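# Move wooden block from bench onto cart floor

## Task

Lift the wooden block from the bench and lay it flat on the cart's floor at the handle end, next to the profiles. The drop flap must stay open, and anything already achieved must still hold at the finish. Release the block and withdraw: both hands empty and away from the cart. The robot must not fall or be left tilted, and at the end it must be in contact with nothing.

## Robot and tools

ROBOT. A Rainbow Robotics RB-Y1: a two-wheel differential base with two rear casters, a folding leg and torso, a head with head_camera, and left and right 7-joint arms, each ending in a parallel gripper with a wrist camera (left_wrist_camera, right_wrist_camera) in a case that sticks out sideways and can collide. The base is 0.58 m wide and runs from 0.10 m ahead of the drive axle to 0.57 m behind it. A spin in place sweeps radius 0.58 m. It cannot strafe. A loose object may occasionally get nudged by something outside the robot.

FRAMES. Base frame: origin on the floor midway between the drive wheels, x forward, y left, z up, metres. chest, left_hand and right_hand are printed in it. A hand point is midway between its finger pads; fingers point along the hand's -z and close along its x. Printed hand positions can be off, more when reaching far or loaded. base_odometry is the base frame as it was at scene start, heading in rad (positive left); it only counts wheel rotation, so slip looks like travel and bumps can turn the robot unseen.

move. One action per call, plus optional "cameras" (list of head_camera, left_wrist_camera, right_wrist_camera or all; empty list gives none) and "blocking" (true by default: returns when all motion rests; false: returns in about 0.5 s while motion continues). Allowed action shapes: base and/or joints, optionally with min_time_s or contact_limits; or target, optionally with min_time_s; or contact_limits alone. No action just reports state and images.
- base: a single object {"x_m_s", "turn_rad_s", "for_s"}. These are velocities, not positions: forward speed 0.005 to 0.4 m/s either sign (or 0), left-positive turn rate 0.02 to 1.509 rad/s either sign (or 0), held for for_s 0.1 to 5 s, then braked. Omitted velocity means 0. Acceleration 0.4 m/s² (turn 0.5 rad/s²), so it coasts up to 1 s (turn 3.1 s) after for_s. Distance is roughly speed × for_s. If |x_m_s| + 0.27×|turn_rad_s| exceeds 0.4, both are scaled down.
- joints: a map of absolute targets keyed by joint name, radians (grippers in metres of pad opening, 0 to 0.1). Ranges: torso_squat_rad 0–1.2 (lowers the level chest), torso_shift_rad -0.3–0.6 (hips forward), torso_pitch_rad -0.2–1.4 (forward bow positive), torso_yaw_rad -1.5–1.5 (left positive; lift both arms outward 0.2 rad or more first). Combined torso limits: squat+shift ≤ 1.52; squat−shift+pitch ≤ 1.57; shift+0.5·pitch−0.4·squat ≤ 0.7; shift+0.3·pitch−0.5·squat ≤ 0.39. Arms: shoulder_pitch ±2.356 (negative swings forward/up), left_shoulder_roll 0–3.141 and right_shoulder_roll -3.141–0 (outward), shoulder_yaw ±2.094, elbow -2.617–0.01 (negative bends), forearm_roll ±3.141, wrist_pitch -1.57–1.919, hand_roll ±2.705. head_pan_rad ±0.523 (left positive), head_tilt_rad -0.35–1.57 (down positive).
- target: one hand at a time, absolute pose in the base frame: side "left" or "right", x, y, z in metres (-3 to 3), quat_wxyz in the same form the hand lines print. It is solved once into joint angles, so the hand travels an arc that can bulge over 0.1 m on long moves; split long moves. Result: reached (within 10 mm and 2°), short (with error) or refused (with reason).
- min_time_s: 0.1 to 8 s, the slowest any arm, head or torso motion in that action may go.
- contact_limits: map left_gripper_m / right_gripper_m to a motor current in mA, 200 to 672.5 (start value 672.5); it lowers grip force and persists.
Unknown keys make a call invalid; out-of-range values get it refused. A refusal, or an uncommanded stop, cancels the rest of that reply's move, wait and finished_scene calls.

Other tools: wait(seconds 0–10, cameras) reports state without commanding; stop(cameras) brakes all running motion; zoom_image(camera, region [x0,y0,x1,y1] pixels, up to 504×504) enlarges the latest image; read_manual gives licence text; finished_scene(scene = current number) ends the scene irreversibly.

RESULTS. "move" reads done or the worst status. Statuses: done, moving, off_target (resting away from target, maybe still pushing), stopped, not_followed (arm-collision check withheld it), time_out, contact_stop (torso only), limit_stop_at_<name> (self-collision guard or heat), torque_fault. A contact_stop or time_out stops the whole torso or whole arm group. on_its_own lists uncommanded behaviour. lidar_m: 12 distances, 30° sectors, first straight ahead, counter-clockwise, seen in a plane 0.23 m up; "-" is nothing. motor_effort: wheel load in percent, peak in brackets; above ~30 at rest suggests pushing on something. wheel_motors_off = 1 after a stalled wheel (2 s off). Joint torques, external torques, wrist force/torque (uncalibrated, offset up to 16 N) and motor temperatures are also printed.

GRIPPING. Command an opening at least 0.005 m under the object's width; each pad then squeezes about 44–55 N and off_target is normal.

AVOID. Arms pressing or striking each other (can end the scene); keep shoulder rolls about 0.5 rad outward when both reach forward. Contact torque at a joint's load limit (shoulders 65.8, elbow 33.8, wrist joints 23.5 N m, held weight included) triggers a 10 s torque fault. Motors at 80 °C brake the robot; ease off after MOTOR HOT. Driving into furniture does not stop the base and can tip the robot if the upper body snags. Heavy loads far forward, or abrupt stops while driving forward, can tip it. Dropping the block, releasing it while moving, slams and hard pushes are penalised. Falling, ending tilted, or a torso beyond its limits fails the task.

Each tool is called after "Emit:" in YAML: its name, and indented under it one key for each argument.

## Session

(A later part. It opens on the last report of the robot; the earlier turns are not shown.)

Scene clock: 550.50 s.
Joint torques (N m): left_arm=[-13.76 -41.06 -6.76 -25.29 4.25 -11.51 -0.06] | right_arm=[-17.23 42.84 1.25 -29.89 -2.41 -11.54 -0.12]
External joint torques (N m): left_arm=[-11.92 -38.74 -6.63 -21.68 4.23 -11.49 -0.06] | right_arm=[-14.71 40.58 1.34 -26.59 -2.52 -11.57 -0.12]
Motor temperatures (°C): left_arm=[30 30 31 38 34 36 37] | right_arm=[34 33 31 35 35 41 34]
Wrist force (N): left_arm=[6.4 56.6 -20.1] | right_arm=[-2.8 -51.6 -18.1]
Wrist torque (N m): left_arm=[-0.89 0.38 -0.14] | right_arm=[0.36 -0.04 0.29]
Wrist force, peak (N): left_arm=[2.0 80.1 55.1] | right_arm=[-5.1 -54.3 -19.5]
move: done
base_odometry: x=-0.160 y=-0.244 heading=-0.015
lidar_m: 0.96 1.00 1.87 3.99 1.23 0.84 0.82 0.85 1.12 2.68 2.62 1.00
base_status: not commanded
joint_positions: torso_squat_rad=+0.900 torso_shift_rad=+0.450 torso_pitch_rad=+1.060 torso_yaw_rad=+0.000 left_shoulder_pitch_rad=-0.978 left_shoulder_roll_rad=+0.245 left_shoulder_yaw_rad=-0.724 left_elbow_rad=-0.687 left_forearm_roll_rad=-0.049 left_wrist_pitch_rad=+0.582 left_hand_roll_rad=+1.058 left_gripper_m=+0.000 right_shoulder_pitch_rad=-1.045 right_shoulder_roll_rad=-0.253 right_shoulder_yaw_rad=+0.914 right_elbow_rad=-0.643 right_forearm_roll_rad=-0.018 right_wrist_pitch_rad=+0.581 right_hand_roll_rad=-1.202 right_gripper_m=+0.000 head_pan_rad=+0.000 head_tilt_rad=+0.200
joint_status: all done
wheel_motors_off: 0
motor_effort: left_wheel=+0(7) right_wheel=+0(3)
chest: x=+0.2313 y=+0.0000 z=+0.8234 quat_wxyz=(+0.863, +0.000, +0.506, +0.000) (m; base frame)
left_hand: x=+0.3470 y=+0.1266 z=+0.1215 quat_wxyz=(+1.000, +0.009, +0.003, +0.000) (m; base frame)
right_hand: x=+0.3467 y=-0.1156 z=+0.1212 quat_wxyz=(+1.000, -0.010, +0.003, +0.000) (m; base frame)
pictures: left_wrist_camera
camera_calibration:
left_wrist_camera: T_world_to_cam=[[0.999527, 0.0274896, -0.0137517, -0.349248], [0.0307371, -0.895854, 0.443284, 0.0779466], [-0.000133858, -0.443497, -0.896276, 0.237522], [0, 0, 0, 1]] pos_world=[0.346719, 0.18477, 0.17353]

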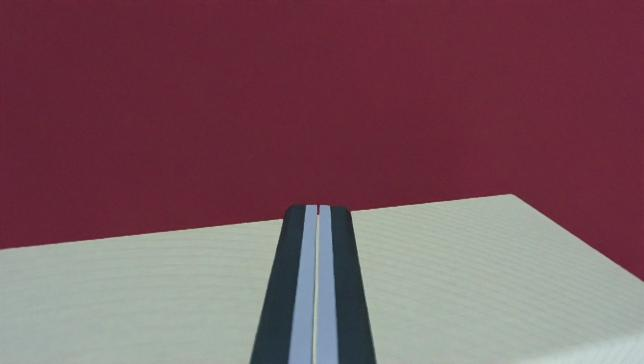

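Emit:
move:
  joints: {"torso_squat_rad":1.005,"torso_shift_rad":0.495}
  cameras: []

Emit:
move:
  joints: {"left_shoulder_pitch_rad":-0.943,"left_shoulder_roll_rad":0.301,"left_shoulder_yaw_rad":-0.723,"left_elbow_rad":-0.762,"left_forearm_roll_rad":-0.006,"left_wrist_pitch_rad":0.576,"left_hand_roll_rad":1.02,"right_shoulder_pitch_rad":-1.0,"right_shoulder_roll_rad":-0.338,"right_shoulder_yaw_rad":0.911,"right_elbow_rad":-0.755,"right_forearm_roll_rad":-0.054,"right_wrist_pitch_rad":0.579,"right_hand_roll_rad":-1.169}
  cameras: ["left_wrist_camera","right_wrist_camera"]

Emit:
move:
  base: {"x_m_s":0.04,"for_s":0.1}
  cameras: ["left_wrist_camera","right_wrist_camera"]

Emit:
move:
  target: {"side":"right","x":0.338,"y":-0.115,"z":0.06,"quat_wxyz":[1,0,0,0]}
  cameras: []

Emit:
move:
  target: {"side":"left","x":0.338,"y":0.126,"z":0.06,"quat_wxyz":[1,0,0,0]}
  cameras: []

Emit:
move:
  target: {"side":"right","x":0.338,"y":-0.102,"z":0.06,"quat_wxyz":[1,0,0,0]}
  cameras: []

Emit:
move:
  target: {"side":"left","x":0.338,"y":0.117,"z":0.06,"quat_wxyz":[1,0,0,0]}
  cameras: []

Emit:
move:
  joints: {"torso_squat_rad":0.9,"torso_shift_rad":0.45}
  cameras: ["left_wrist_camera","right_wrist_camera"]

Scene clock: 558.07 s.
Joint torques (N m): left_arm=[-14.14 -40.93 -6.75 -24.14 3.85 -12.67 -0.03] | right_arm=[-17.63 43.81 1.65 -29.04 -2.26 -12.7 -0.17]
External joint torques (N m): left_arm=[-12.25 -38.62 -6.63 -20.51 3.83 -12.65 -0.03] | right_arm=[-15.06 41.58 1.75 -25.74 -2.38 -12.73 -0.17]
Motor temperatures (°C): left_arm=[30 30 31 38 34 36 37] | right_arm=[34 34 31 36 35 42 34]
Wrist force (N): left_arm=[2.5 64.9 21.5] | right_arm=[-2.8 -59.9 14.4]
Wrist torque (N m): left_arm=[-1.61 0.28 0.06] | right_arm=[1.09 0.10 0.02]
Wrist force, peak (N): left_arm=[0.4 68.0 40.9] | right_arm=[-8.1 -63.6 39.4]
move: done
base_odometry: x=-0.160 y=-0.244 heading=-0.015
lidar_m: 0.96 0.97 1.87 3.99 1.23 0.85 0.81 0.85 1.13 2.70 2.61 1.02
base_status: not commanded
joint_positions: torso_squat_rad=+1.005 torso_shift_rad=+0.494 torso_pitch_rad=+1.058 torso_yaw_rad=+0.000 left_shoulder_pitch_rad=-0.978 left_shoulder_roll_rad=+0.245 left_shoulder_yaw_rad=-0.724 left_elbow_rad=-0.687 left_forearm_roll_rad=-0.049 left_wrist_pitch_rad=+0.583 left_hand_roll_rad=+1.058 left_gripper_m=+0.000 right_shoulder_pitch_rad=-1.045 right_shoulder_roll_rad=-0.253 right_shoulder_yaw_rad=+0.914 right_elbow_rad=-0.643 right_forearm_roll_rad=-0.018 right_wrist_pitch_rad=+0.582 right_hand_roll_rad=-1.202 right_gripper_m=+0.000 head_pan_rad=+0.000 head_tilt_rad=+0.200
joint_status: all done
wheel_motors_off: 0
motor_effort: left_wheel=+2(16) right_wheel=+2(17)
chest: x=+0.2197 y=+0.0000 z=+0.7625 quat_wxyz=(+0.863, +0.000, +0.505, +0.000) (m; base frame)
left_hand: x=+0.3366 y=+0.1265 z=+0.0608 quat_wxyz=(+1.000, +0.009, +0.002, +0.000) (m; base frame)
right_hand: x=+0.3365 y=-0.1158 z=+0.0605 quat_wxyz=(+1.000, -0.010, +0.002, +0.000) (m; base frame)
pictures: none
No camera images: "cameras" was empty.

Scene clock: 558.73 s.
Joint torques (N m): left_arm=[-2.14 -2.67 -0.42 -4.34 0.32 -0.59 -0.21] | right_arm=[-1.92 2.66 0.31 -4.07 -0.33 -0.07 0.01]
External joint torques (N m): left_arm=[-0.71 -1.32 -0.4 -0.58 0.3 -0.52 -0.21] | right_arm=[0.01 1.93 0.56 -0.6 -0.44 -0.07 0.01]
Motor temperatures (°C): left_arm=[30 30 31 38 34 36 37] | right_arm=[34 34 31 36 35 42 34]
Wrist force (N): left_arm=[0.5 2.3 -7.7] | right_arm=[0.4 3.8 -4.4]
Wrist torque (N m): left_arm=[-0.45 0.19 0.08] | right_arm=[-0.39 0.18 -0.07]
Wrist force, peak (N): left_arm=[3.0 64.2 19.9] | right_arm=[-0.7 -56.3 11.7]
move: done
base_odometry: x=-0.160 y=-0.244 heading=-0.015
lidar_m: 0.96 0.99 1.86 3.99 1.23 0.86 0.82 0.85 1.12 2.69 2.61 1.01
base_status: not commanded
joint_positions: torso_squat_rad=+1.005 torso_shift_rad=+0.495 torso_pitch_rad=+1.059 torso_yaw_rad=+0.000 left_shoulder_pitch_rad=-0.943 left_shoulder_roll_rad=+0.301 left_shoulder_yaw_rad=-0.723 left_elbow_rad=-0.762 left_forearm_roll_rad=-0.006 left_wrist_pitch_rad=+0.576 left_hand_roll_rad=+1.020 left_gripper_m=+0.000 right_shoulder_pitch_rad=-1.000 right_shoulder_roll_rad=-0.338 right_shoulder_yaw_rad=+0.911 right_elbow_rad=-0.755 right_forearm_roll_rad=-0.054 right_wrist_pitch_rad=+0.579 right_hand_roll_rad=-1.169 right_gripper_m=+0.000 head_pan_rad=+0.000 head_tilt_rad=+0.200
joint_status: all done
wheel_motors_off: 0
motor_effort: left_wheel=+0(3) right_wheel=+1(3)
chest: x=+0.2200 y=+0.0000 z=+0.7622 quat_wxyz=(+0.863, +0.000, +0.505, +0.000) (m; base frame)
left_hand: x=+0.3383 y=+0.1407 z=+0.0623 quat_wxyz=(+1.000, +0.000, -0.001, +0.000) (m; base frame)
right_hand: x=+0.3378 y=-0.1354 z=+0.0626 quat_wxyz=(+1.000, +0.000, +0.000, -0.001) (m; base frame)
pictures: left_wrist_camera, right_wrist_camera
camera_calibration:
left_wrist_camera: T_world_to_cam=[[0.999594, 0.0274034, -0.0077397, -0.342083], [0.0278999, -0.888152, 0.458702, 0.116004], [0.00569598, -0.458732, -0.888556, 0.190426], [0, 0, 0, 1]] pos_world=[0.337623, 0.199758, 0.113345]
right_wrist_camera: T_world_to_cam=[[-0.999256, -0.0278824, -0.0266562, 0.334221], [-0.0375473, 0.861451, 0.50645, 0.124733], [0.00884192, 0.507074, -0.861857, 0.191897], [0, 0, 0, 1]] pos_world=[0.336959, -0.195438, 0.111126]

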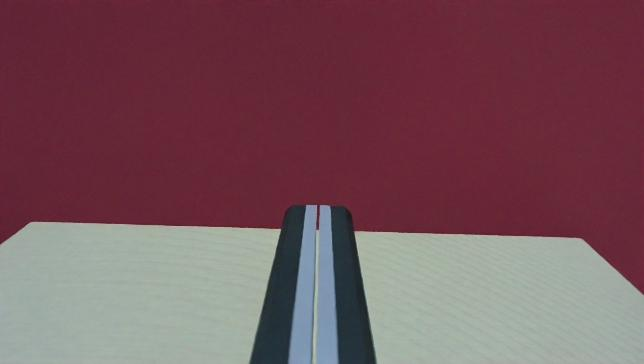

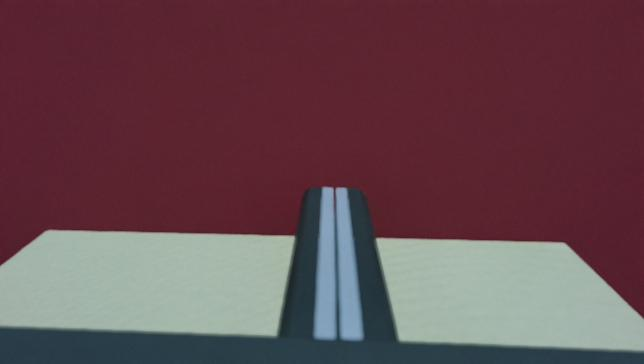

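Scene clock: 559.57 s.
Joint torques (N m): left_arm=[-1.26 -2.54 -0.23 -3.9 0.2 -0.34 -0.16] | right_arm=[-1.56 2.82 0.59 -3.88 -0.31 -0.03 0.08]
External joint torques (N m): left_arm=[0.17 -1.28 -0.23 -0.15 0.19 -0.28 -0.16] | right_arm=[0.37 2.08 0.85 -0.41 -0.43 -0.02 0.08]
Motor temperatures (°C): left_arm=[30 30 31 38 34 36 37] | right_arm=[34 34 31 36 35 41 34]
Wrist force (N): left_arm=[0.7 2.4 -7.7] | right_arm=[-0.1 4.0 -4.5]
Wrist torque (N m): left_arm=[-0.44 0.16 0.10] | right_arm=[-0.43 0.14 -0.08]
Wrist force, peak (N): left_arm=[1.4 2.6 -8.8] | right_arm=[0.1 4.2 -4.7]
move: done
base_odometry: x=-0.156 y=-0.244 heading=-0.015
lidar_m: 0.96 0.99 1.87 4.02 1.23 0.86 0.81 0.85 1.13 2.70 2.64 1.01
base_status: done (sent for 0.1 of 0.1 s)
joint_positions: torso_squat_rad=+1.005 torso_shift_rad=+0.495 torso_pitch_rad=+1.059 torso_yaw_rad=+0.000 left_shoulder_pitch_rad=-0.943 left_shoulder_roll_rad=+0.301 left_shoulder_yaw_rad=-0.723 left_elbow_rad=-0.762 left_forearm_roll_rad=-0.006 left_wrist_pitch_rad=+0.576 left_hand_roll_rad=+1.020 left_gripper_m=+0.000 right_shoulder_pitch_rad=-1.000 right_shoulder_roll_rad=-0.338 right_shoulder_yaw_rad=+0.911 right_elbow_rad=-0.755 right_forearm_roll_rad=-0.054 right_wrist_pitch_rad=+0.579 right_hand_roll_rad=-1.169 right_gripper_m=+0.000 head_pan_rad=+0.000 head_tilt_rad=+0.200
joint_status: not commanded
wheel_motors_off: 0
motor_effort: left_wheel=-1(23) right_wheel=+1(24)
chest: x=+0.2201 y=+0.0000 z=+0.7622 quat_wxyz=(+0.863, +0.000, +0.505, +0.000) (m; base frame)
left_hand: x=+0.3384 y=+0.1405 z=+0.0623 quat_wxyz=(+1.000, +0.000, -0.001, +0.000) (m; base frame)
right_hand: x=+0.3379 y=-0.1353 z=+0.0626 quat_wxyz=(+1.000, +0.000, +0.000, -0.001) (m; base frame)
pictures: left_wrist_camera, right_wrist_camera
camera_calibration:
left_wrist_camera: T_world_to_cam=[[0.999597, 0.0273597, -0.00761119, -0.342184], [0.0278006, -0.888029, 0.458946, 0.115805], [0.00579765, -0.458972, -0.888432, 0.190333], [0, 0, 0, 1]] pos_world=[0.337723, 0.199558, 0.113346]
right_wrist_camera: T_world_to_cam=[[-0.999255, -0.0278296, -0.0267476, 0.334341], [-0.0375493, 0.861384, 0.506564, 0.124675], [0.00894247, 0.507191, -0.861787, 0.191739], [0, 0, 0, 1]] pos_world=[0.337059, -0.195337, 0.111025]

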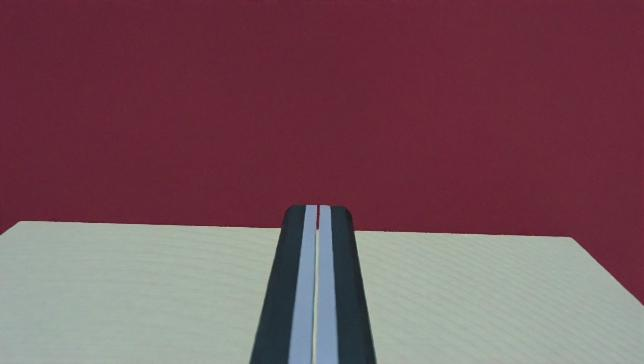

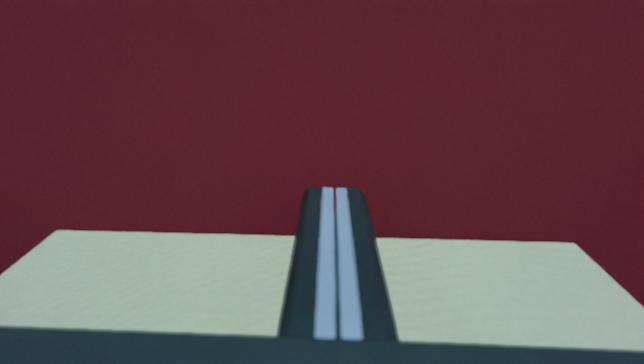

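Scene clock: 560.30 s.
Joint torques (N m): left_arm=[-1.42 -1.96 -0.52 -3.91 0.28 -0.48 -0.22] | right_arm=[-3.57 4.86 0.28 -4.04 -0.04 -0.22 0.02]
External joint torques (N m): left_arm=[0.01 -0.69 -0.53 -0.16 0.27 -0.42 -0.22] | right_arm=[-1.12 2.9 0.41 -0.66 -0.16 -0.22 0.02]
Motor temperatures (°C): left_arm=[30 30 31 38 34 36 37] | right_arm=[34 34 31 36 35 41 34]
Wrist force (N): left_arm=[1.7 2.1 -7.5] | right_arm=[0.6 3.7 -3.7]
Wrist torque (N m): left_arm=[-0.44 0.29 0.07] | right_arm=[-0.46 0.18 -0.08]
Wrist force, peak (N): left_arm=[1.7 2.6 -9.0] | right_arm=[-3.0 -6.8 -6.8]
move: done
base_odometry: x=-0.156 y=-0.244 heading=-0.015
lidar_m: 0.96 0.99 1.87 4.01 1.24 0.87 0.82 0.86 1.14 2.69 2.62 1.01
base_status: not commanded
joint_positions: torso_squat_rad=+1.005 torso_shift_rad=+0.495 torso_pitch_rad=+1.059 torso_yaw_rad=+0.000 left_shoulder_pitch_rad=-0.943 left_shoulder_roll_rad=+0.301 left_shoulder_yaw_rad=-0.723 left_elbow_rad=-0.762 left_forearm_roll_rad=-0.006 left_wrist_pitch_rad=+0.576 left_hand_roll_rad=+1.020 left_gripper_m=+0.000 right_shoulder_pitch_rad=-1.036 right_shoulder_roll_rad=-0.271 right_shoulder_yaw_rad=+0.913 right_elbow_rad=-0.669 right_forearm_roll_rad=-0.032 right_wrist_pitch_rad=+0.568 right_hand_roll_rad=-1.189 right_gripper_m=+0.000 head_pan_rad=+0.000 head_tilt_rad=+0.200
joint_status: all done
wheel_motors_off: 0
motor_effort: left_wheel=-1(2) right_wheel=+1(5)
chest: x=+0.2201 y=+0.0000 z=+0.7622 quat_wxyz=(+0.863, +0.000, +0.505, +0.000) (m; base frame)
left_hand: x=+0.3384 y=+0.1404 z=+0.0623 quat_wxyz=(+1.000, +0.000, -0.001, +0.000) (m; base frame)
right_hand: x=+0.3378 y=-0.1158 z=+0.0607 quat_wxyz=(+1.000, +0.000, +0.000, +0.000) (m; base frame)
right_hand_status: reached (checked arc, planned for 0.3 s): 1 mm and 0.0 deg off.
pictures: none
No camera images: "cameras" was empty.

Scene clock: 560.97 s.
Joint torques (N m): left_arm=[-8.02 -24.72 -3.29 -14.41 2.21 -7.6 0.01] | right_arm=[-5.51 13.42 0.09 -10.58 -0.54 -3.59 -0.2]
External joint torques (N m): left_arm=[-6.24 -22.78 -3.22 -10.84 2.2 -7.57 0.01] | right_arm=[-3.07 11.53 0.24 -7.23 -0.65 -3.59 -0.2]
Motor temperatures (°C): left_arm=[30 30 31 38 34 36 37] | right_arm=[34 34 31 36 35 41 34]
Wrist force (N): left_arm=[0.7 41.9 20.7] | right_arm=[-1.1 -15.7 3.5]
Wrist torque (N m): left_arm=[-1.46 0.22 0.07] | right_arm=[0.03 0.14 -0.02]
Wrist force, peak (N): left_arm=[1.5 49.7 24.5] | right_arm=[-2.1 -19.0 7.4]
move: done
base_odometry: x=-0.156 y=-0.244 heading=-0.015
lidar_m: 0.95 0.98 1.84 4.01 1.23 0.86 0.81 0.85 1.13 2.71 2.61 1.01
base_status: not commanded
joint_positions: torso_squat_rad=+1.005 torso_shift_rad=+0.495 torso_pitch_rad=+1.059 torso_yaw_rad=+0.000 left_shoulder_pitch_rad=-0.972 left_shoulder_roll_rad=+0.261 left_shoulder_yaw_rad=-0.724 left_elbow_rad=-0.694 left_forearm_roll_rad=-0.031 left_wrist_pitch_rad=+0.567 left_hand_roll_rad=+1.043 left_gripper_m=+0.000 right_shoulder_pitch_rad=-1.036 right_shoulder_roll_rad=-0.273 right_shoulder_yaw_rad=+0.913 right_elbow_rad=-0.667 right_forearm_roll_rad=-0.032 right_wrist_pitch_rad=+0.569 right_hand_roll_rad=-1.189 right_gripper_m=+0.000 head_pan_rad=+0.000 head_tilt_rad=+0.200
joint_status: all done
wheel_motors_off: 0
motor_effort: left_wheel=+4(4) right_wheel=-3(4)
chest: x=+0.2199 y=+0.0000 z=+0.7624 quat_wxyz=(+0.863, +0.000, +0.505, +0.000) (m; base frame)
left_hand: x=+0.3374 y=+0.1322 z=+0.0598 quat_wxyz=(+1.000, +0.005, +0.001, +0.000) (m; base frame)
left_hand_status: reached (checked arc, planned for 0.3 s): 6 mm and 0.6 deg off.
right_hand: x=+0.3378 y=-0.1180 z=+0.0604 quat_wxyz=(+1.000, -0.002, +0.000, +0.000) (m; base frame)
pictures: none
No camera images: "cameras" was empty.

Scene clock: 561.60 s.
Joint torques (N m): left_arm=[-9.39 -26.97 -3.25 -16.11 2.21 -8.4 0.1] | right_arm=[-11.73 42.59 1.5 -25.53 -2.41 -11.64 -0.23]
External joint torques (N m): left_arm=[-7.6 -25.04 -3.19 -12.54 2.19 -8.36 0.1] | right_arm=[-8.98 40.13 1.6 -22.36 -2.53 -11.68 -0.23]
Motor temperatures (°C): left_arm=[30 30 31 38 34 36 37] | right_arm=[34 34 31 36 35 41 34]
Wrist force (N): left_arm=[-0.3 45.8 20.6] | right_arm=[0.3 -57.8 27.8]
Wrist torque (N m): left_arm=[-1.52 0.10 0.06] | right_arm=[1.28 0.16 0.06]
Wrist force, peak (N): left_arm=[0.7 46.4 21.1] | right_arm=[1.1 -65.6 34.8]
move: short
base_odometry: x=-0.156 y=-0.244 heading=-0.015
lidar_m: 0.95 0.98 1.86 4.02 1.24 0.87 0.82 0.87 1.13 2.71 2.60 1.00
base_status: not commanded
joint_positions: torso_squat_rad=+1.005 torso_shift_rad=+0.494 torso_pitch_rad=+1.058 torso_yaw_rad=+0.000 left_shoulder_pitch_rad=-0.972 left_shoulder_roll_rad=+0.261 left_shoulder_yaw_rad=-0.724 left_elbow_rad=-0.694 left_forearm_roll_rad=-0.031 left_wrist_pitch_rad=+0.567 left_hand_roll_rad=+1.043 left_gripper_m=+0.000 right_shoulder_pitch_rad=-1.060 right_shoulder_roll_rad=-0.235 right_shoulder_yaw_rad=+0.914 right_elbow_rad=-0.602 right_forearm_roll_rad=-0.017 right_wrist_pitch_rad=+0.562 right_hand_roll_rad=-1.204 right_gripper_m=+0.000 head_pan_rad=+0.000 head_tilt_rad=+0.200
joint_status: all done
wheel_motors_off: 0
motor_effort: left_wheel=-1(4) right_wheel=+2(5)
chest: x=+0.2197 y=+0.0001 z=+0.7625 quat_wxyz=(+0.863, +0.000, +0.505, +0.000) (m; base frame)
left_hand: x=+0.3373 y=+0.1324 z=+0.0597 quat_wxyz=(+1.000, +0.005, +0.001, +0.000) (m; base frame)
right_hand: x=+0.3376 y=-0.1132 z=+0.0589 quat_wxyz=(+1.000, -0.009, +0.001, +0.000) (m; base frame)
right_hand_status: short (checked arc, planned for 0.3 s): 11 mm and 1.1 deg off.
pictures: none
No camera images: "cameras" was empty.

Scene clock: 562.17 s.
Joint torques (N m): left_arm=[-12.94 -46.04 -6.62 -24.4 4.3 -14.34 -0.04] | right_arm=[-12.98 44.1 1.69 -27.46 -2.52 -12.12 -0.13]
External joint torques (N m): left_arm=[-10.94 -43.76 -6.53 -20.94 4.29 -14.33 -0.04] | right_arm=[-10.22 41.65 1.78 -24.28 -2.63 -12.15 -0.13]
Motor temperatures (°C): left_arm=[30 30 31 38 34 36 37] | right_arm=[34 34 31 36 35 41 34]
Wrist force (N): left_arm=[2.8 79.0 50.5] | right_arm=[-0.1 -58.9 15.7]
Wrist torque (N m): left_arm=[-2.58 0.28 0.09] | right_arm=[1.15 0.19 0.05]
Wrist force, peak (N): left_arm=[1.7 85.5 53.7] | right_arm=[0.2 -58.6 30.2]
move: short
base_odometry: x=-0.156 y=-0.244 heading=-0.015
lidar_m: 0.96 0.98 1.86 4.01 1.22 0.86 0.82 0.86 1.14 2.70 2.60 1.00
base_status: not commanded
joint_positions: torso_squat_rad=+1.005 torso_shift_rad=+0.494 torso_pitch_rad=+1.058 torso_yaw_rad=+0.000 left_shoulder_pitch_rad=-0.989 left_shoulder_roll_rad=+0.238 left_shoulder_yaw_rad=-0.724 left_elbow_rad=-0.654 left_forearm_roll_rad=-0.048 left_wrist_pitch_rad=+0.564 left_hand_roll_rad=+1.058 left_gripper_m=+0.000 right_shoulder_pitch_rad=-1.060 right_shoulder_roll_rad=-0.235 right_shoulder_yaw_rad=+0.914 right_elbow_rad=-0.601 right_forearm_roll_rad=-0.017 right_wrist_pitch_rad=+0.562 right_hand_roll_rad=-1.204 right_gripper_m=+0.000 head_pan_rad=+0.000 head_tilt_rad=+0.200
joint_status: all done
wheel_motors_off: 0
motor_effort: left_wheel=+1(2) right_wheel=-2(3)
chest: x=+0.2196 y=+0.0000 z=+0.7626 quat_wxyz=(+0.863, +0.000, +0.505, +0.000) (m; base frame)
left_hand: x=+0.3372 y=+0.1287 z=+0.0588 quat_wxyz=(+1.000, +0.010, +0.001, +0.000) (m; base frame)
left_hand_status: short (checked arc, planned for 0.2 s): 12 mm and 1.1 deg off.
right_hand: x=+0.3376 y=-0.1134 z=+0.0589 quat_wxyz=(+1.000, -0.010, +0.001, +0.000) (m; base frame)
pictures: none
No camera images: "cameras" was empty.

Scene clock: 563.33 s.
Joint torques (N m): left_arm=[-13.44 -43.2 -6.7 -25.66 4.18 -11.88 0.13] | right_arm=[-17.43 45.18 1.56 -30.94 -2.6 -12.01 -0.2]
External joint torques (N m): left_arm=[-11.52 -40.86 -6.59 -22.21 4.16 -11.87 0.13] | right_arm=[-14.79 42.72 1.64 -27.8 -2.71 -12.05 -0.2]
Motor temperatures (°C): left_arm=[30 30 31 38 34 36 37] | right_arm=[34 34 31 36 35 41 34]
Wrist force (N): left_arm=[5.2 60.1 -20.6] | right_arm=[-3.1 -53.4 -19.0]
Wrist torque (N m): left_arm=[-1.13 0.28 0.09] | right_arm=[0.42 0.03 0.05]
Wrist force, peak (N): left_arm=[4.1 77.2 39.9] | right_arm=[-5.0 -55.1 -20.9]
move: done
base_odometry: x=-0.156 y=-0.244 heading=-0.015
lidar_m: 0.96 0.98 1.86 4.00 1.22 0.86 0.82 0.85 1.13 2.72 2.58 1.00
base_status: not commanded
joint_positions: torso_squat_rad=+0.900 torso_shift_rad=+0.450 torso_pitch_rad=+1.060 torso_yaw_rad=+0.000 left_shoulder_pitch_rad=-0.989 left_shoulder_roll_rad=+0.238 left_shoulder_yaw_rad=-0.724 left_elbow_rad=-0.654 left_forearm_roll_rad=-0.048 left_wrist_pitch_rad=+0.563 left_hand_roll_rad=+1.058 left_gripper_m=+0.000 right_shoulder_pitch_rad=-1.059 right_shoulder_roll_rad=-0.235 right_shoulder_yaw_rad=+0.914 right_elbow_rad=-0.601 right_forearm_roll_rad=-0.017 right_wrist_pitch_rad=+0.562 right_hand_roll_rad=-1.204 right_gripper_m=+0.000 head_pan_rad=+0.000 head_tilt_rad=+0.200
joint_status: all done
wheel_motors_off: 0
motor_effort: left_wheel=+0(4) right_wheel=+1(2)
chest: x=+0.2313 y=+0.0000 z=+0.8234 quat_wxyz=(+0.863, +0.000, +0.506, +0.000) (m; base frame)
left_hand: x=+0.3469 y=+0.1280 z=+0.1193 quat_wxyz=(+1.000, +0.009, +0.003, +0.000) (m; base frame)
right_hand: x=+0.3467 y=-0.1144 z=+0.1192 quat_wxyz=(+1.000, -0.010, +0.003, +0.000) (m; base frame)
pictures: left_wrist_camera, right_wrist_camera
camera_calibration:
left_wrist_camera: T_world_to_cam=[[0.999524, 0.0274992, -0.0139562, -0.349181], [0.0308362, -0.896171, 0.442636, 0.0802714], [-0.000335053, -0.442856, -0.896593, 0.236265], [0, 0, 0, 1]] pos_world=[0.346618, 0.18617, 0.171429]
right_wrist_camera: T_world_to_cam=[[-0.99937, -0.0289938, -0.020466, 0.34435], [-0.0353, 0.871601, 0.488943, 0.0806759], [0.00366193, 0.489357, -0.872076, 0.230903], [0, 0, 0, 1]] pos_world=[0.346135, -0.173327, 0.168966]

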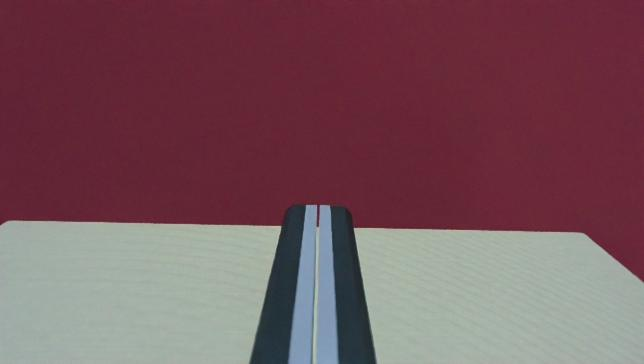

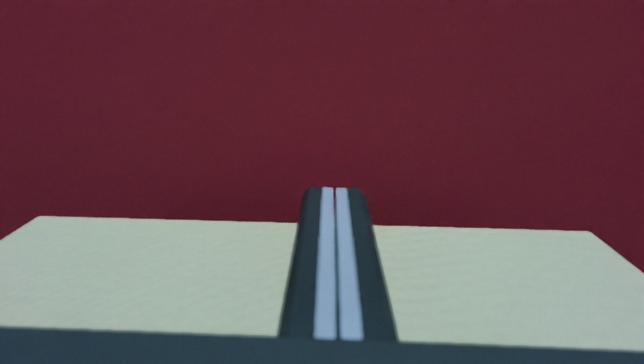

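Emit:
move:
  base: {"x_m_s":0.1,"for_s":3.5}
  joints: {"torso_squat_rad":0,"torso_shift_rad":0.07,"left_shoulder_pitch_rad":-0.931,"left_shoulder_roll_rad":0.337,"left_shoulder_yaw_rad":-0.696,"left_elbow_rad":-1.062,"left_forearm_roll_rad":0.023,"left_wrist_pitch_rad":0.848,"left_hand_roll_rad":0.975,"right_shoulder_pitch_rad":-1.004,"right_shoulder_roll_rad":-0.41,"right_shoulder_yaw_rad":0.88,"right_elbow_rad":-1.062,"right_forearm_roll_rad":-0.105,"right_wrist_pitch_rad":0.841,"right_hand_roll_rad":-1.122}
  min_time_s: 3.4
  cameras: ["left_wrist_camera"]

Emit:
move:
  joints: {"left_shoulder_pitch_rad":-0.923,"left_shoulder_roll_rad":0.4127,"left_shoulder_yaw_rad":-0.658,"left_elbow_rad":-1.311,"left_forearm_roll_rad":0.092,"left_wrist_pitch_rad":1.045,"left_hand_roll_rad":0.921,"right_shoulder_pitch_rad":-1.009,"right_shoulder_roll_rad":-0.5057,"right_shoulder_yaw_rad":0.84,"right_elbow_rad":-1.311,"right_forearm_roll_rad":-0.18,"right_wrist_pitch_rad":1.026,"right_hand_roll_rad":-1.076}
  cameras: []

Emit:
move:
  joints: {"left_shoulder_pitch_rad":-0.897,"left_shoulder_roll_rad":0.472,"left_shoulder_yaw_rad":-0.634,"left_elbow_rad":-1.532,"left_forearm_roll_rad":0.125,"left_wrist_pitch_rad":1.211,"left_hand_roll_rad":0.912,"right_shoulder_pitch_rad":-0.995,"right_shoulder_roll_rad":-0.582,"right_shoulder_yaw_rad":0.814,"right_elbow_rad":-1.532,"right_forearm_roll_rad":-0.217,"right_wrist_pitch_rad":1.184,"right_hand_roll_rad":-1.078}
  cameras: ["left_wrist_camera"]

Scene clock: 572.13 s.
Joint torques (N m): left_arm=[-2.27 -2.13 1.82 -5.95 0.26 -0.01 -0.26] | right_arm=[-2.3 -0.43 -2.44 -5.89 -0.26 0.11 0.24]
External joint torques (N m): left_arm=[0.64 -0.46 1.61 -0.21 0.24 0.04 -0.26] | right_arm=[1.13 -1 -1.68 -0.64 -0.43 0.11 0.24]
Motor temperatures (°C): left_arm=[30 30 31 39 34 36 37] | right_arm=[34 34 31 36 35 41 34]
Wrist force (N): left_arm=[0.1 4.4 -8.0] | right_arm=[-0.6 4.8 -3.7]
Wrist torque (N m): left_arm=[-0.67 0.09 0.04] | right_arm=[-0.55 0.04 -0.09]
Wrist force, peak (N): left_arm=[4.8 61.4 -20.4] | right_arm=[-3.3 -54.4 -19.2]
move: done
base_odometry: x=+0.194 y=-0.249 heading=-0.015
lidar_m: 0.59 0.61 1.08 4.59 1.76 1.23 1.16 1.21 1.61 3.88 0.91 0.63
base_status: done (sent for 3.5 of 3.5 s)
joint_positions: torso_squat_rad=+0.000 torso_shift_rad=+0.070 torso_pitch_rad=+1.060 torso_yaw_rad=+0.000 left_shoulder_pitch_rad=-0.931 left_shoulder_roll_rad=+0.337 left_shoulder_yaw_rad=-0.696 left_elbow_rad=-1.062 left_forearm_roll_rad=+0.023 left_wrist_pitch_rad=+0.848 left_hand_roll_rad=+0.975 left_gripper_m=+0.000 right_shoulder_pitch_rad=-1.004 right_shoulder_roll_rad=-0.410 right_shoulder_yaw_rad=+0.880 right_elbow_rad=-1.062 right_forearm_roll_rad=-0.105 right_wrist_pitch_rad=+0.841 right_hand_roll_rad=-1.122 right_gripper_m=+0.000 head_pan_rad=+0.000 head_tilt_rad=+0.200
joint_status: all done
wheel_motors_off: 0
motor_effort: left_wheel=-1(22) right_wheel=+2(22)
chest: x=+0.0909 y=+0.0001 z=+1.1300 quat_wxyz=(+0.863, +0.000, +0.506, +0.000) (m; base frame)
left_hand: x=+0.2468 y=+0.1087 z=+0.4692 quat_wxyz=(+1.000, +0.003, -0.001, -0.001) (m; base frame)
right_hand: x=+0.2474 y=-0.1089 z=+0.4692 quat_wxyz=(+1.000, -0.003, -0.001, +0.000) (m; base frame)
pictures: left_wrist_camera
camera_calibration:
left_wrist_camera: T_world_to_cam=[[0.999654, 0.0253034, -0.00715502, -0.24675], [0.0257925, -0.890563, 0.454128, -0.0935636], [0.00511899, -0.454155, -0.890908, 0.53868], [0, 0, 0, 1]] pos_world=[0.246321, 0.167564, 0.520639]

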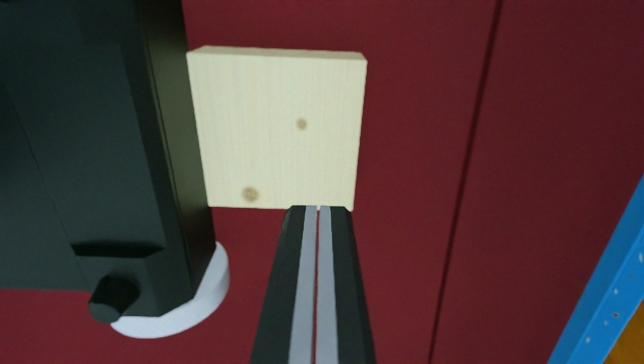

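Scene clock: 573.00 s.
Joint torques (N m): left_arm=[-3.37 -1.7 1.94 -6.81 0.11 -0.34 -0.23] | right_arm=[-4.26 -0.67 -2.9 -6.71 -0.19 -0.05 -0.06]
External joint torques (N m): left_arm=[0.65 -1.01 1.1 0.13 0.09 -0.28 -0.23] | right_arm=[0.33 -0.03 -1.33 -0.42 -0.39 -0.05 -0.06]
Motor temperatures (°C): left_arm=[30 30 31 39 34 36 37] | right_arm=[34 34 31 36 35 41 34]
Wrist force (N): left_arm=[0.4 3.8 -7.0] | right_arm=[-0.7 4.6 -3.8]
Wrist torque (N m): left_arm=[-0.57 0.15 0.10] | right_arm=[-0.52 0.03 -0.07]
Wrist force, peak (N): left_arm=[1.1 5.6 -7.8] | right_arm=[-0.8 5.8 -3.9]
move: done
base_odometry: x=+0.194 y=-0.249 heading=-0.015
lidar_m: 0.60 0.62 1.10 4.60 1.77 1.23 1.16 1.20 1.60 3.87 0.91 0.64
base_status: not commanded
joint_positions: torso_squat_rad=+0.000 torso_shift_rad=+0.070 torso_pitch_rad=+1.060 torso_yaw_rad=+0.000 left_shoulder_pitch_rad=-0.923 left_shoulder_roll_rad=+0.413 left_shoulder_yaw_rad=-0.658 left_elbow_rad=-1.311 left_forearm_roll_rad=+0.092 left_wrist_pitch_rad=+1.045 left_hand_roll_rad=+0.921 left_gripper_m=+0.000 right_shoulder_pitch_rad=-1.009 right_shoulder_roll_rad=-0.506 right_shoulder_yaw_rad=+0.840 right_elbow_rad=-1.311 right_forearm_roll_rad=-0.180 right_wrist_pitch_rad=+1.026 right_hand_roll_rad=-1.076 right_gripper_m=+0.000 head_pan_rad=+0.000 head_tilt_rad=+0.200
joint_status: all done
wheel_motors_off: 0
motor_effort: left_wheel=+0(3) right_wheel=+0(3)
chest: x=+0.0909 y=+0.0001 z=+1.1301 quat_wxyz=(+0.863, +0.000, +0.506, +0.000) (m; base frame)
left_hand: x=+0.2820 y=+0.1085 z=+0.5096 quat_wxyz=(+1.000, +0.002, -0.001, +0.000) (m; base frame)
right_hand: x=+0.2821 y=-0.1088 z=+0.5095 quat_wxyz=(+1.000, -0.002, -0.001, +0.000) (m; base frame)
pictures: none
No camera images: "cameras" was empty.

Scene clock: 573.87 s.
Joint torques (N m): left_arm=[-3.66 -0.91 2.4 -7.55 0.22 -0.33 -0.27] | right_arm=[-4.03 -1.38 -3.03 -7.45 -0.08 0 -0.1]
External joint torques (N m): left_arm=[0.65 -0.88 1.12 0.18 0.2 -0.28 -0.27] | right_arm=[0.93 0.09 -0.9 -0.46 -0.29 0 -0.09]
Motor temperatures (°C): left_arm=[30 30 31 38 34 36 37] | right_arm=[34 34 31 36 35 41 34]
Wrist force (N): left_arm=[0.4 4.2 -8.0] | right_arm=[-0.2 4.3 -3.8]
Wrist torque (N m): left_arm=[-0.62 0.12 0.06] | right_arm=[-0.48 0.10 -0.06]
Wrist force, peak (N): left_arm=[-0.3 5.8 -8.4] | right_arm=[-0.5 6.0 -4.0]
move: done
base_odometry: x=+0.194 y=-0.249 heading=-0.015
lidar_m: 0.60 0.61 1.09 4.58 1.77 1.24 1.17 1.22 1.61 3.87 0.91 0.62
base_status: not commanded
joint_positions: torso_squat_rad=+0.000 torso_shift_rad=+0.070 torso_pitch_rad=+1.060 torso_yaw_rad=+0.000 left_shoulder_pitch_rad=-0.897 left_shoulder_roll_rad=+0.472 left_shoulder_yaw_rad=-0.634 left_elbow_rad=-1.532 left_forearm_roll_rad=+0.125 left_wrist_pitch_rad=+1.211 left_hand_roll_rad=+0.912 left_gripper_m=+0.000 right_shoulder_pitch_rad=-0.995 right_shoulder_roll_rad=-0.582 right_shoulder_yaw_rad=+0.814 right_elbow_rad=-1.532 right_forearm_roll_rad=-0.217 right_wrist_pitch_rad=+1.184 right_hand_roll_rad=-1.078 right_gripper_m=+0.000 head_pan_rad=+0.000 head_tilt_rad=+0.200
joint_status: all done
wheel_motors_off: 0
motor_effort: left_wheel=+0(1) right_wheel=+0(3)
chest: x=+0.0909 y=+0.0001 z=+1.1301 quat_wxyz=(+0.863, +0.000, +0.506, +0.000) (m; base frame)
left_hand: x=+0.2967 y=+0.1096 z=+0.5498 quat_wxyz=(+1.000, +0.002, -0.001, +0.000) (m; base frame)
right_hand: x=+0.2967 y=-0.1098 z=+0.5497 quat_wxyz=(+1.000, -0.002, -0.001, +0.000) (m; base frame)
pictures: left_wrist_camera
camera_calibration:
left_wrist_camera: T_world_to_cam=[[0.999621, 0.0264431, -0.0075942, -0.295903], [0.0269955, -0.889511, 0.456115, -0.132201], [0.00530599, -0.456148, -0.889888, 0.610177], [0, 0, 0, 1]] pos_world=[0.296122, 0.168561, 0.601042]

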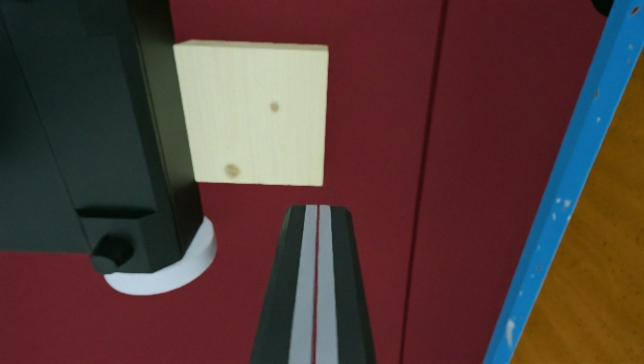

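Emit:
move:
  base: {"x_m_s":-0.1,"for_s":2.2}
  joints: {"head_tilt_rad":0.4,"left_shoulder_roll_rad":0.6,"right_shoulder_roll_rad":-0.7}
  cameras: ["head_camera"]

Scene clock: 599.60 s.
Joint torques (N m): left_arm=[-4.18 1.05 2.77 -7.18 -0.17 -0.12 -0.42] | right_arm=[-4.58 -2.98 -3.43 -6.94 0.2 0.14 -0.07]
External joint torques (N m): left_arm=[0.08 -1.77 0.45 -0.11 -0.01 -0.22 -0.42] | right_arm=[0.37 1.17 -0.53 -0.67 -0.15 -0.02 -0.07]
Motor temperatures (°C): left_arm=[30 29 31 37 34 34 37] | right_arm=[33 32 31 34 35 39 34]
Wrist force (N): left_arm=[0.4 3.2 -8.2] | right_arm=[-0.6 4.9 -3.8]
Wrist torque (N m): left_arm=[-0.54 0.19 0.05] | right_arm=[-0.51 0.05 -0.08]
Wrist force, peak (N): left_arm=[-0.1 3.6 -9.1] | right_arm=[-0.3 5.9 -4.0]
move: done
base_odometry: x=-0.026 y=-0.246 heading=-0.015
lidar_m: 0.82 0.85 1.79 4.60 1.41 1.00 0.94 1.00 1.31 3.15 1.23 0.87
base_status: done (sent for 2.2 of 2.2 s)
joint_positions: torso_squat_rad=+0.000 torso_shift_rad=+0.070 torso_pitch_rad=+1.060 torso_yaw_rad=+0.000 left_shoulder_pitch_rad=-0.897 left_shoulder_roll_rad=+0.600 left_shoulder_yaw_rad=-0.634 left_elbow_rad=-1.532 left_forearm_roll_rad=+0.125 left_wrist_pitch_rad=+1.211 left_hand_roll_rad=+0.912 left_gripper_m=+0.000 right_shoulder_pitch_rad=-0.995 right_shoulder_roll_rad=-0.700 right_shoulder_yaw_rad=+0.814 right_elbow_rad=-1.532 right_forearm_roll_rad=-0.217 right_wrist_pitch_rad=+1.184 right_hand_roll_rad=-1.078 right_gripper_m=+0.000 head_pan_rad=+0.000 head_tilt_rad=+0.400
joint_status: all done
wheel_motors_off: 0
motor_effort: left_wheel=+5(21) right_wheel=-4(22)
chest: x=+0.0909 y=+0.0001 z=+1.1301 quat_wxyz=(+0.863, +0.000, +0.505, +0.000) (m; base frame)
left_hand: x=+0.3162 y=+0.1816 z=+0.5457 quat_wxyz=(+0.998, +0.062, -0.018, -0.012) (m; base frame)
right_hand: x=+0.3170 y=-0.1785 z=+0.5461 quat_wxyz=(+0.998, -0.058, -0.018, +0.005) (m; base frame)
pictures: head_camera
camera_calibration:
head_camera: T_world_to_cam=[[-0.0227143, -0.999502, -0.021926, 0.0318888], [-0.985621, 0.0260612, -0.16695, 0.525529], [0.167438, 0.0178186, -0.985722, 1.09032], [0, 0, 0, 1]] pos_world=[0.336136, -0.00125082, 1.16318]

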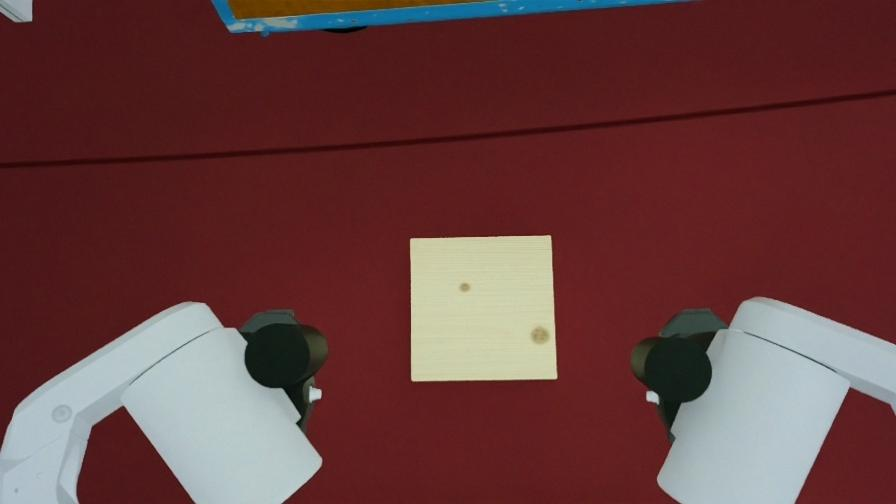

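Emit:
move:
  target: {"side":"left","x":0.213,"y":0.165,"z":0.433,"quat_wxyz":[1,0,0,0]}
  cameras: []

Emit:
move:
  target: {"side":"right","x":0.213,"y":-0.165,"z":0.433,"quat_wxyz":[1,0,0,0]}
  cameras: []

Emit:
move:
  joints: {"torso_squat_rad":1.0,"torso_shift_rad":0.495}
  cameras: ["left_wrist_camera","right_wrist_camera"]

Emit:
move:
  target: {"side":"left","x":0.33,"y":0.125,"z":0.06,"quat_wxyz":[1,0,0,0]}
  cameras: []

Emit:
move:
  target: {"side":"right","x":0.33,"y":-0.125,"z":0.06,"quat_wxyz":[1,0,0,0]}
  cameras: ["left_wrist_camera","right_wrist_camera"]

Scene clock: 607.47 s.
Joint torques (N m): left_arm=[-1.79 -0.24 0.6 -3.33 -0.27 0.07 0.13] | right_arm=[-4.55 -2.88 -3.33 -6.48 0.04 0.21 -0.05]
External joint torques (N m): left_arm=[-0.78 -0.43 0.36 0.48 -0.28 0.13 0.13] | right_arm=[0.39 1.27 -0.43 -0.21 -0.31 0.05 -0.05]
Motor temperatures (°C): left_arm=[30 29 31 37 34 33 37] | right_arm=[33 31 31 33 35 38 34]
Wrist force (N): left_arm=[0.5 4.3 -7.6] | right_arm=[-0.7 5.2 -3.8]
Wrist torque (N m): left_arm=[-0.67 0.17 0.10] | right_arm=[-0.53 0.04 -0.11]
Wrist force, peak (N): left_arm=[0.2 4.9 -8.8] | right_arm=[-1.2 5.8 -3.9]
move: done
base_odometry: x=-0.026 y=-0.246 heading=-0.015
lidar_m: 0.82 0.85 1.78 4.60 1.43 0.99 0.95 0.98 1.31 3.15 1.23 0.87
base_status: not commanded
joint_positions: torso_squat_rad=+0.000 torso_shift_rad=+0.070 torso_pitch_rad=+1.060 torso_yaw_rad=+0.000 left_shoulder_pitch_rad=-0.907 left_shoulder_roll_rad=+0.372 left_shoulder_yaw_rad=-0.710 left_elbow_rad=-0.843 left_forearm_roll_rad=+0.053 left_wrist_pitch_rad=+0.584 left_hand_roll_rad=+0.963 left_gripper_m=+0.000 right_shoulder_pitch_rad=-0.995 right_shoulder_roll_rad=-0.700 right_shoulder_yaw_rad=+0.814 right_elbow_rad=-1.532 right_forearm_roll_rad=-0.217 right_wrist_pitch_rad=+1.184 right_hand_roll_rad=-1.078 right_gripper_m=+0.000 head_pan_rad=+0.000 head_tilt_rad=+0.400
joint_status: all done
wheel_motors_off: 0
motor_effort: left_wheel=+5(7) right_wheel=-5(7)
chest: x=+0.0909 y=+0.0001 z=+1.1301 quat_wxyz=(+0.863, +0.000, +0.506, +0.000) (m; base frame)
left_hand: x=+0.2129 y=+0.1649 z=+0.4334 quat_wxyz=(+1.000, +0.000, +0.000, +0.000) (m; base frame)
left_hand_status: reached (checked arc, planned for 1.0 s): 0 mm and 0.0 deg off.
right_hand: x=+0.3170 y=-0.1784 z=+0.5461 quat_wxyz=(+0.998, -0.058, -0.018, +0.005) (m; base frame)
pictures: none
No camera images: "cameras" was empty.

Scene clock: 608.80 s.
Joint torques (N m): left_arm=[-1.29 -0.58 0.41 -3.34 -0.2 -0.04 0.15] | right_arm=[-1.38 -1.01 -0.32 -3.25 0.25 0.34 -0.12]
External joint torques (N m): left_arm=[-0.28 -0.77 0.17 0.47 -0.22 0.02 0.15] | right_arm=[0.08 0.04 0.19 0.18 0.13 0.36 -0.12]
Motor temperatures (°C): left_arm=[30 29 31 37 34 33 37] | right_arm=[33 31 31 33 35 38 34]
Wrist force (N): left_arm=[1.0 4.1 -7.7] | right_arm=[-0.7 4.2 -3.3]
Wrist torque (N m): left_arm=[-0.63 0.22 0.09] | right_arm=[-0.46 0.03 -0.09]
Wrist force, peak (N): left_arm=[-0.1 4.3 -8.3] | right_arm=[-2.1 5.6 -4.2]
move: done
base_odometry: x=-0.026 y=-0.246 heading=-0.015
lidar_m: 0.82 0.85 1.79 4.60 1.41 0.99 0.93 0.99 1.30 3.14 1.24 0.87
base_status: not commanded
joint_positions: torso_squat_rad=+0.000 torso_shift_rad=+0.070 torso_pitch_rad=+1.060 torso_yaw_rad=+0.000 left_shoulder_pitch_rad=-0.907 left_shoulder_roll_rad=+0.372 left_shoulder_yaw_rad=-0.710 left_elbow_rad=-0.843 left_forearm_roll_rad=+0.053 left_wrist_pitch_rad=+0.584 left_hand_roll_rad=+0.963 left_gripper_m=+0.000 right_shoulder_pitch_rad=-0.965 right_shoulder_roll_rad=-0.427 right_shoulder_yaw_rad=+0.899 right_elbow_rad=-0.843 right_forearm_roll_rad=-0.107 right_wrist_pitch_rad=+0.577 right_hand_roll_rad=-1.120 right_gripper_m=+0.000 head_pan_rad=+0.000 head_tilt_rad=+0.400
joint_status: all done
wheel_motors_off: 0
motor_effort: left_wheel=+5(5) right_wheel=-4(7)
chest: x=+0.0909 y=+0.0001 z=+1.1301 quat_wxyz=(+0.863, +0.000, +0.506, +0.000) (m; base frame)
left_hand: x=+0.2130 y=+0.1650 z=+0.4334 quat_wxyz=(+1.000, +0.000, +0.000, +0.000) (m; base frame)
right_hand: x=+0.2130 y=-0.1650 z=+0.4334 quat_wxyz=(+1.000, +0.000, +0.000, +0.000) (m; base frame)
right_hand_status: reached (checked arc, planned for 1.0 s): 0 mm and 0.0 deg off.
pictures: none
No camera images: "cameras" was empty.

Scene clock: 612.97 s.
Joint torques (N m): left_arm=[-1.22 -0.63 0.95 -3.39 -0.15 -0.06 0.18] | right_arm=[-1.16 -0.89 -0.1 -3.07 0.17 0.09 -0.3]
External joint torques (N m): left_arm=[-0.22 -0.82 0.71 0.42 -0.16 0 0.18] | right_arm=[0.29 0.16 0.41 0.35 0.05 0.1 -0.3]
Motor temperatures (°C): left_arm=[30 29 31 37 34 33 37] | right_arm=[33 31 31 33 35 38 34]
Wrist force (N): left_arm=[0.5 4.0 -8.4] | right_arm=[-0.7 4.1 -3.7]
Wrist torque (N m): left_arm=[-0.61 0.17 0.08] | right_arm=[-0.44 -0.01 -0.07]
Wrist force, peak (N): left_arm=[-0.1 4.5 -8.5] | right_arm=[-0.9 5.1 -3.9]
move: done
base_odometry: x=-0.026 y=-0.246 heading=-0.015
lidar_m: 0.83 0.85 1.79 4.60 1.43 0.99 0.94 0.99 1.29 3.14 1.25 0.86
base_status: not commanded
joint_positions: torso_squat_rad=+1.000 torso_shift_rad=+0.495 torso_pitch_rad=+1.060 torso_yaw_rad=+0.000 left_shoulder_pitch_rad=-0.907 left_shoulder_roll_rad=+0.372 left_shoulder_yaw_rad=-0.710 left_elbow_rad=-0.843 left_forearm_roll_rad=+0.053 left_wrist_pitch_rad=+0.584 left_hand_roll_rad=+0.963 left_gripper_m=+0.000 right_shoulder_pitch_rad=-0.965 right_shoulder_roll_rad=-0.427 right_shoulder_yaw_rad=+0.899 right_elbow_rad=-0.843 right_forearm_roll_rad=-0.107 right_wrist_pitch_rad=+0.577 right_hand_roll_rad=-1.120 right_gripper_m=+0.000 head_pan_rad=+0.000 head_tilt_rad=+0.400
joint_status: all done
wheel_motors_off: 0
motor_effort: left_wheel=+2(7) right_wheel=-1(5)
chest: x=+0.2216 y=+0.0000 z=+0.7646 quat_wxyz=(+0.863, +0.000, +0.506, +0.000) (m; base frame)
left_hand: x=+0.3436 y=+0.1649 z=+0.0679 quat_wxyz=(+1.000, +0.000, +0.000, +0.000) (m; base frame)
right_hand: x=+0.3437 y=-0.1650 z=+0.0679 quat_wxyz=(+1.000, +0.000, +0.000, +0.000) (m; base frame)
pictures: left_wrist_camera, right_wrist_camera
camera_calibration:
left_wrist_camera: T_world_to_cam=[[0.999598, 0.0269235, -0.008865, -0.347862], [0.0279867, -0.887835, 0.459309, 0.134693], [0.00449555, -0.459373, -0.888232, 0.207037], [0, 0, 0, 1]] pos_world=[0.343022, 0.224058, 0.118947]
right_wrist_camera: T_world_to_cam=[[-0.999236, -0.0288783, -0.0263232, 0.339162], [-0.0382399, 0.861236, 0.506764, 0.147887], [0.00803599, 0.507383, -0.861683, 0.211612], [0, 0, 0, 1]] pos_world=[0.342858, -0.22494, 0.116326]

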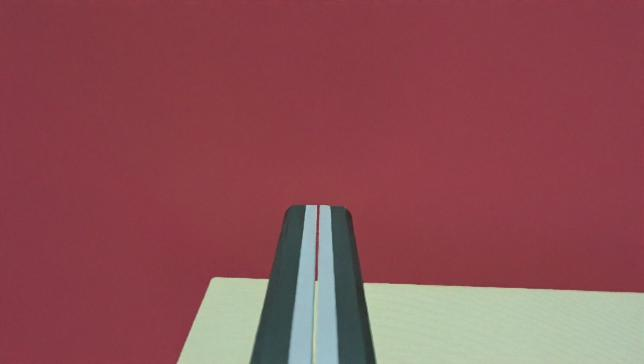

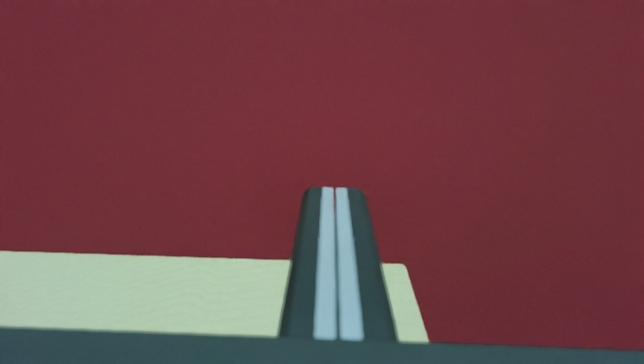

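Scene clock: 613.77 s.
Joint torques (N m): left_arm=[-1.67 -2.37 0.02 -2.7 0.03 -0.38 0.04] | right_arm=[-1.25 -0.81 -0.18 -3.33 0.07 0.14 -0.16]
External joint torques (N m): left_arm=[-0.23 0 0.22 0.78 0.01 -0.33 0.04] | right_arm=[0.2 0.23 0.33 0.1 -0.05 0.15 -0.16]
Motor temperatures (°C): left_arm=[30 29 31 37 34 33 37] | right_arm=[33 31 31 33 35 38 34]
Wrist force (N): left_arm=[0.4 3.9 -7.1] | right_arm=[-0.9 4.6 -3.2]
Wrist torque (N m): left_arm=[-0.62 0.13 0.04] | right_arm=[-0.54 0.00 -0.10]
Wrist force, peak (N): left_arm=[0.9 4.5 -8.6] | right_arm=[-0.7 5.0 -4.0]
move: done
base_odometry: x=-0.026 y=-0.246 heading=-0.015
lidar_m: 0.84 0.85 1.78 4.60 1.42 1.01 0.94 0.99 1.30 3.15 1.25 0.87
base_status: not commanded
joint_positions: torso_squat_rad=+1.000 torso_shift_rad=+0.495 torso_pitch_rad=+1.060 torso_yaw_rad=+0.000 left_shoulder_pitch_rad=-0.964 left_shoulder_roll_rad=+0.241 left_shoulder_yaw_rad=-0.724 left_elbow_rad=-0.675 left_forearm_roll_rad=-0.065 left_wrist_pitch_rad=+0.545 left_hand_roll_rad=+1.068 left_gripper_m=+0.000 right_shoulder_pitch_rad=-0.965 right_shoulder_roll_rad=-0.427 right_shoulder_yaw_rad=+0.899 right_elbow_rad=-0.843 right_forearm_roll_rad=-0.107 right_wrist_pitch_rad=+0.577 right_hand_roll_rad=-1.120 right_gripper_m=+0.000 head_pan_rad=+0.000 head_tilt_rad=+0.400
joint_status: all done
wheel_motors_off: 0
motor_effort: left_wheel=+0(3) right_wheel=-2(3)
chest: x=+0.2216 y=+0.0000 z=+0.7646 quat_wxyz=(+0.863, +0.000, +0.506, +0.000) (m; base frame)
left_hand: x=+0.3300 y=+0.1249 z=+0.0607 quat_wxyz=(+1.000, +0.000, +0.000, +0.000) (m; base frame)
left_hand_status: reached (checked arc, planned for 0.5 s): 1 mm and 0.0 deg off.
right_hand: x=+0.3437 y=-0.1650 z=+0.0679 quat_wxyz=(+1.000, +0.000, +0.000, +0.000) (m; base frame)
pictures: none
No camera images: "cameras" was empty.

Scene clock: 614.63 s.
Joint torques (N m): left_arm=[-1.66 -7.2 -0.27 -4.81 0.45 -1.36 0.05] | right_arm=[-7.61 10.11 0.95 -9.15 -0.02 -2.77 -0.01]
External joint torques (N m): left_arm=[-0.23 -4.85 -0.07 -1.33 0.43 -1.31 0.05] | right_arm=[-5.83 8.55 1.03 -5.96 -0.13 -2.77 -0.01]
Motor temperatures (°C): left_arm=[30 29 31 37 34 33 37] | right_arm=[33 31 31 33 35 38 34]
Wrist force (N): left_arm=[2.4 11.4 -4.4] | right_arm=[-2.9 -8.6 -3.8]
Wrist torque (N m): left_arm=[-0.70 0.22 0.04] | right_arm=[-0.29 0.03 -0.10]
Wrist force, peak (N): left_arm=[2.9 14.1 -1.3] | right_arm=[-9.6 -14.9 -2.0]
move: done
base_odometry: x=-0.026 y=-0.246 heading=-0.015
lidar_m: 0.83 0.85 1.79 4.60 1.43 1.00 0.94 1.00 1.30 3.14 1.24 0.86
base_status: not commanded
joint_positions: torso_squat_rad=+1.000 torso_shift_rad=+0.495 torso_pitch_rad=+1.060 torso_yaw_rad=+0.000 left_shoulder_pitch_rad=-0.964 left_shoulder_roll_rad=+0.242 left_shoulder_yaw_rad=-0.724 left_elbow_rad=-0.675 left_forearm_roll_rad=-0.065 left_wrist_pitch_rad=+0.545 left_hand_roll_rad=+1.068 left_gripper_m=+0.000 right_shoulder_pitch_rad=-1.009 right_shoulder_roll_rad=-0.287 right_shoulder_yaw_rad=+0.911 right_elbow_rad=-0.674 right_forearm_roll_rad=-0.010 right_wrist_pitch_rad=+0.548 right_hand_roll_rad=-1.202 right_gripper_m=+0.000 head_pan_rad=+0.000 head_tilt_rad=+0.400
joint_status: all done
wheel_motors_off: 0
motor_effort: left_wheel=+1(1) right_wheel=+3(6)
chest: x=+0.2216 y=+0.0000 z=+0.7646 quat_wxyz=(+0.863, +0.000, +0.506, +0.000) (m; base frame)
left_hand: x=+0.3301 y=+0.1260 z=+0.0606 quat_wxyz=(+1.000, +0.001, +0.000, +0.000) (m; base frame)
right_hand: x=+0.3290 y=-0.1277 z=+0.0603 quat_wxyz=(+1.000, -0.002, +0.001, +0.000) (m; base frame)
right_hand_status: reached (checked arc, planned for 0.5 s): 3 mm and 0.3 deg off.
pictures: left_wrist_camera, right_wrist_camera
camera_calibration:
left_wrist_camera: T_world_to_cam=[[0.999608, 0.0265271, -0.00895807, -0.333298], [0.0276823, -0.888382, 0.45827, 0.104029], [0.00419838, -0.458338, -0.888768, 0.182618], [0, 0, 0, 1]] pos_world=[0.329521, 0.18496, 0.111646]
right_wrist_camera: T_world_to_cam=[[-0.999285, -0.0288152, -0.0244869, 0.325281], [-0.037226, 0.863409, 0.503129, 0.119299], [0.00664446, 0.50368, -0.863864, 0.186481], [0, 0, 0, 1]] pos_world=[0.328251, -0.187558, 0.109036]

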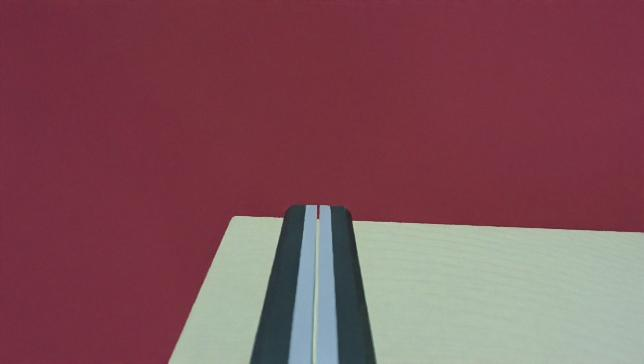

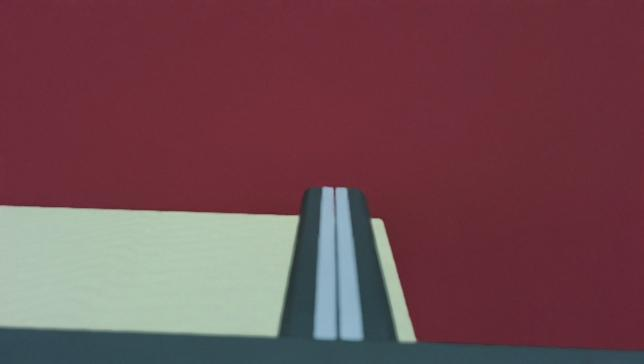

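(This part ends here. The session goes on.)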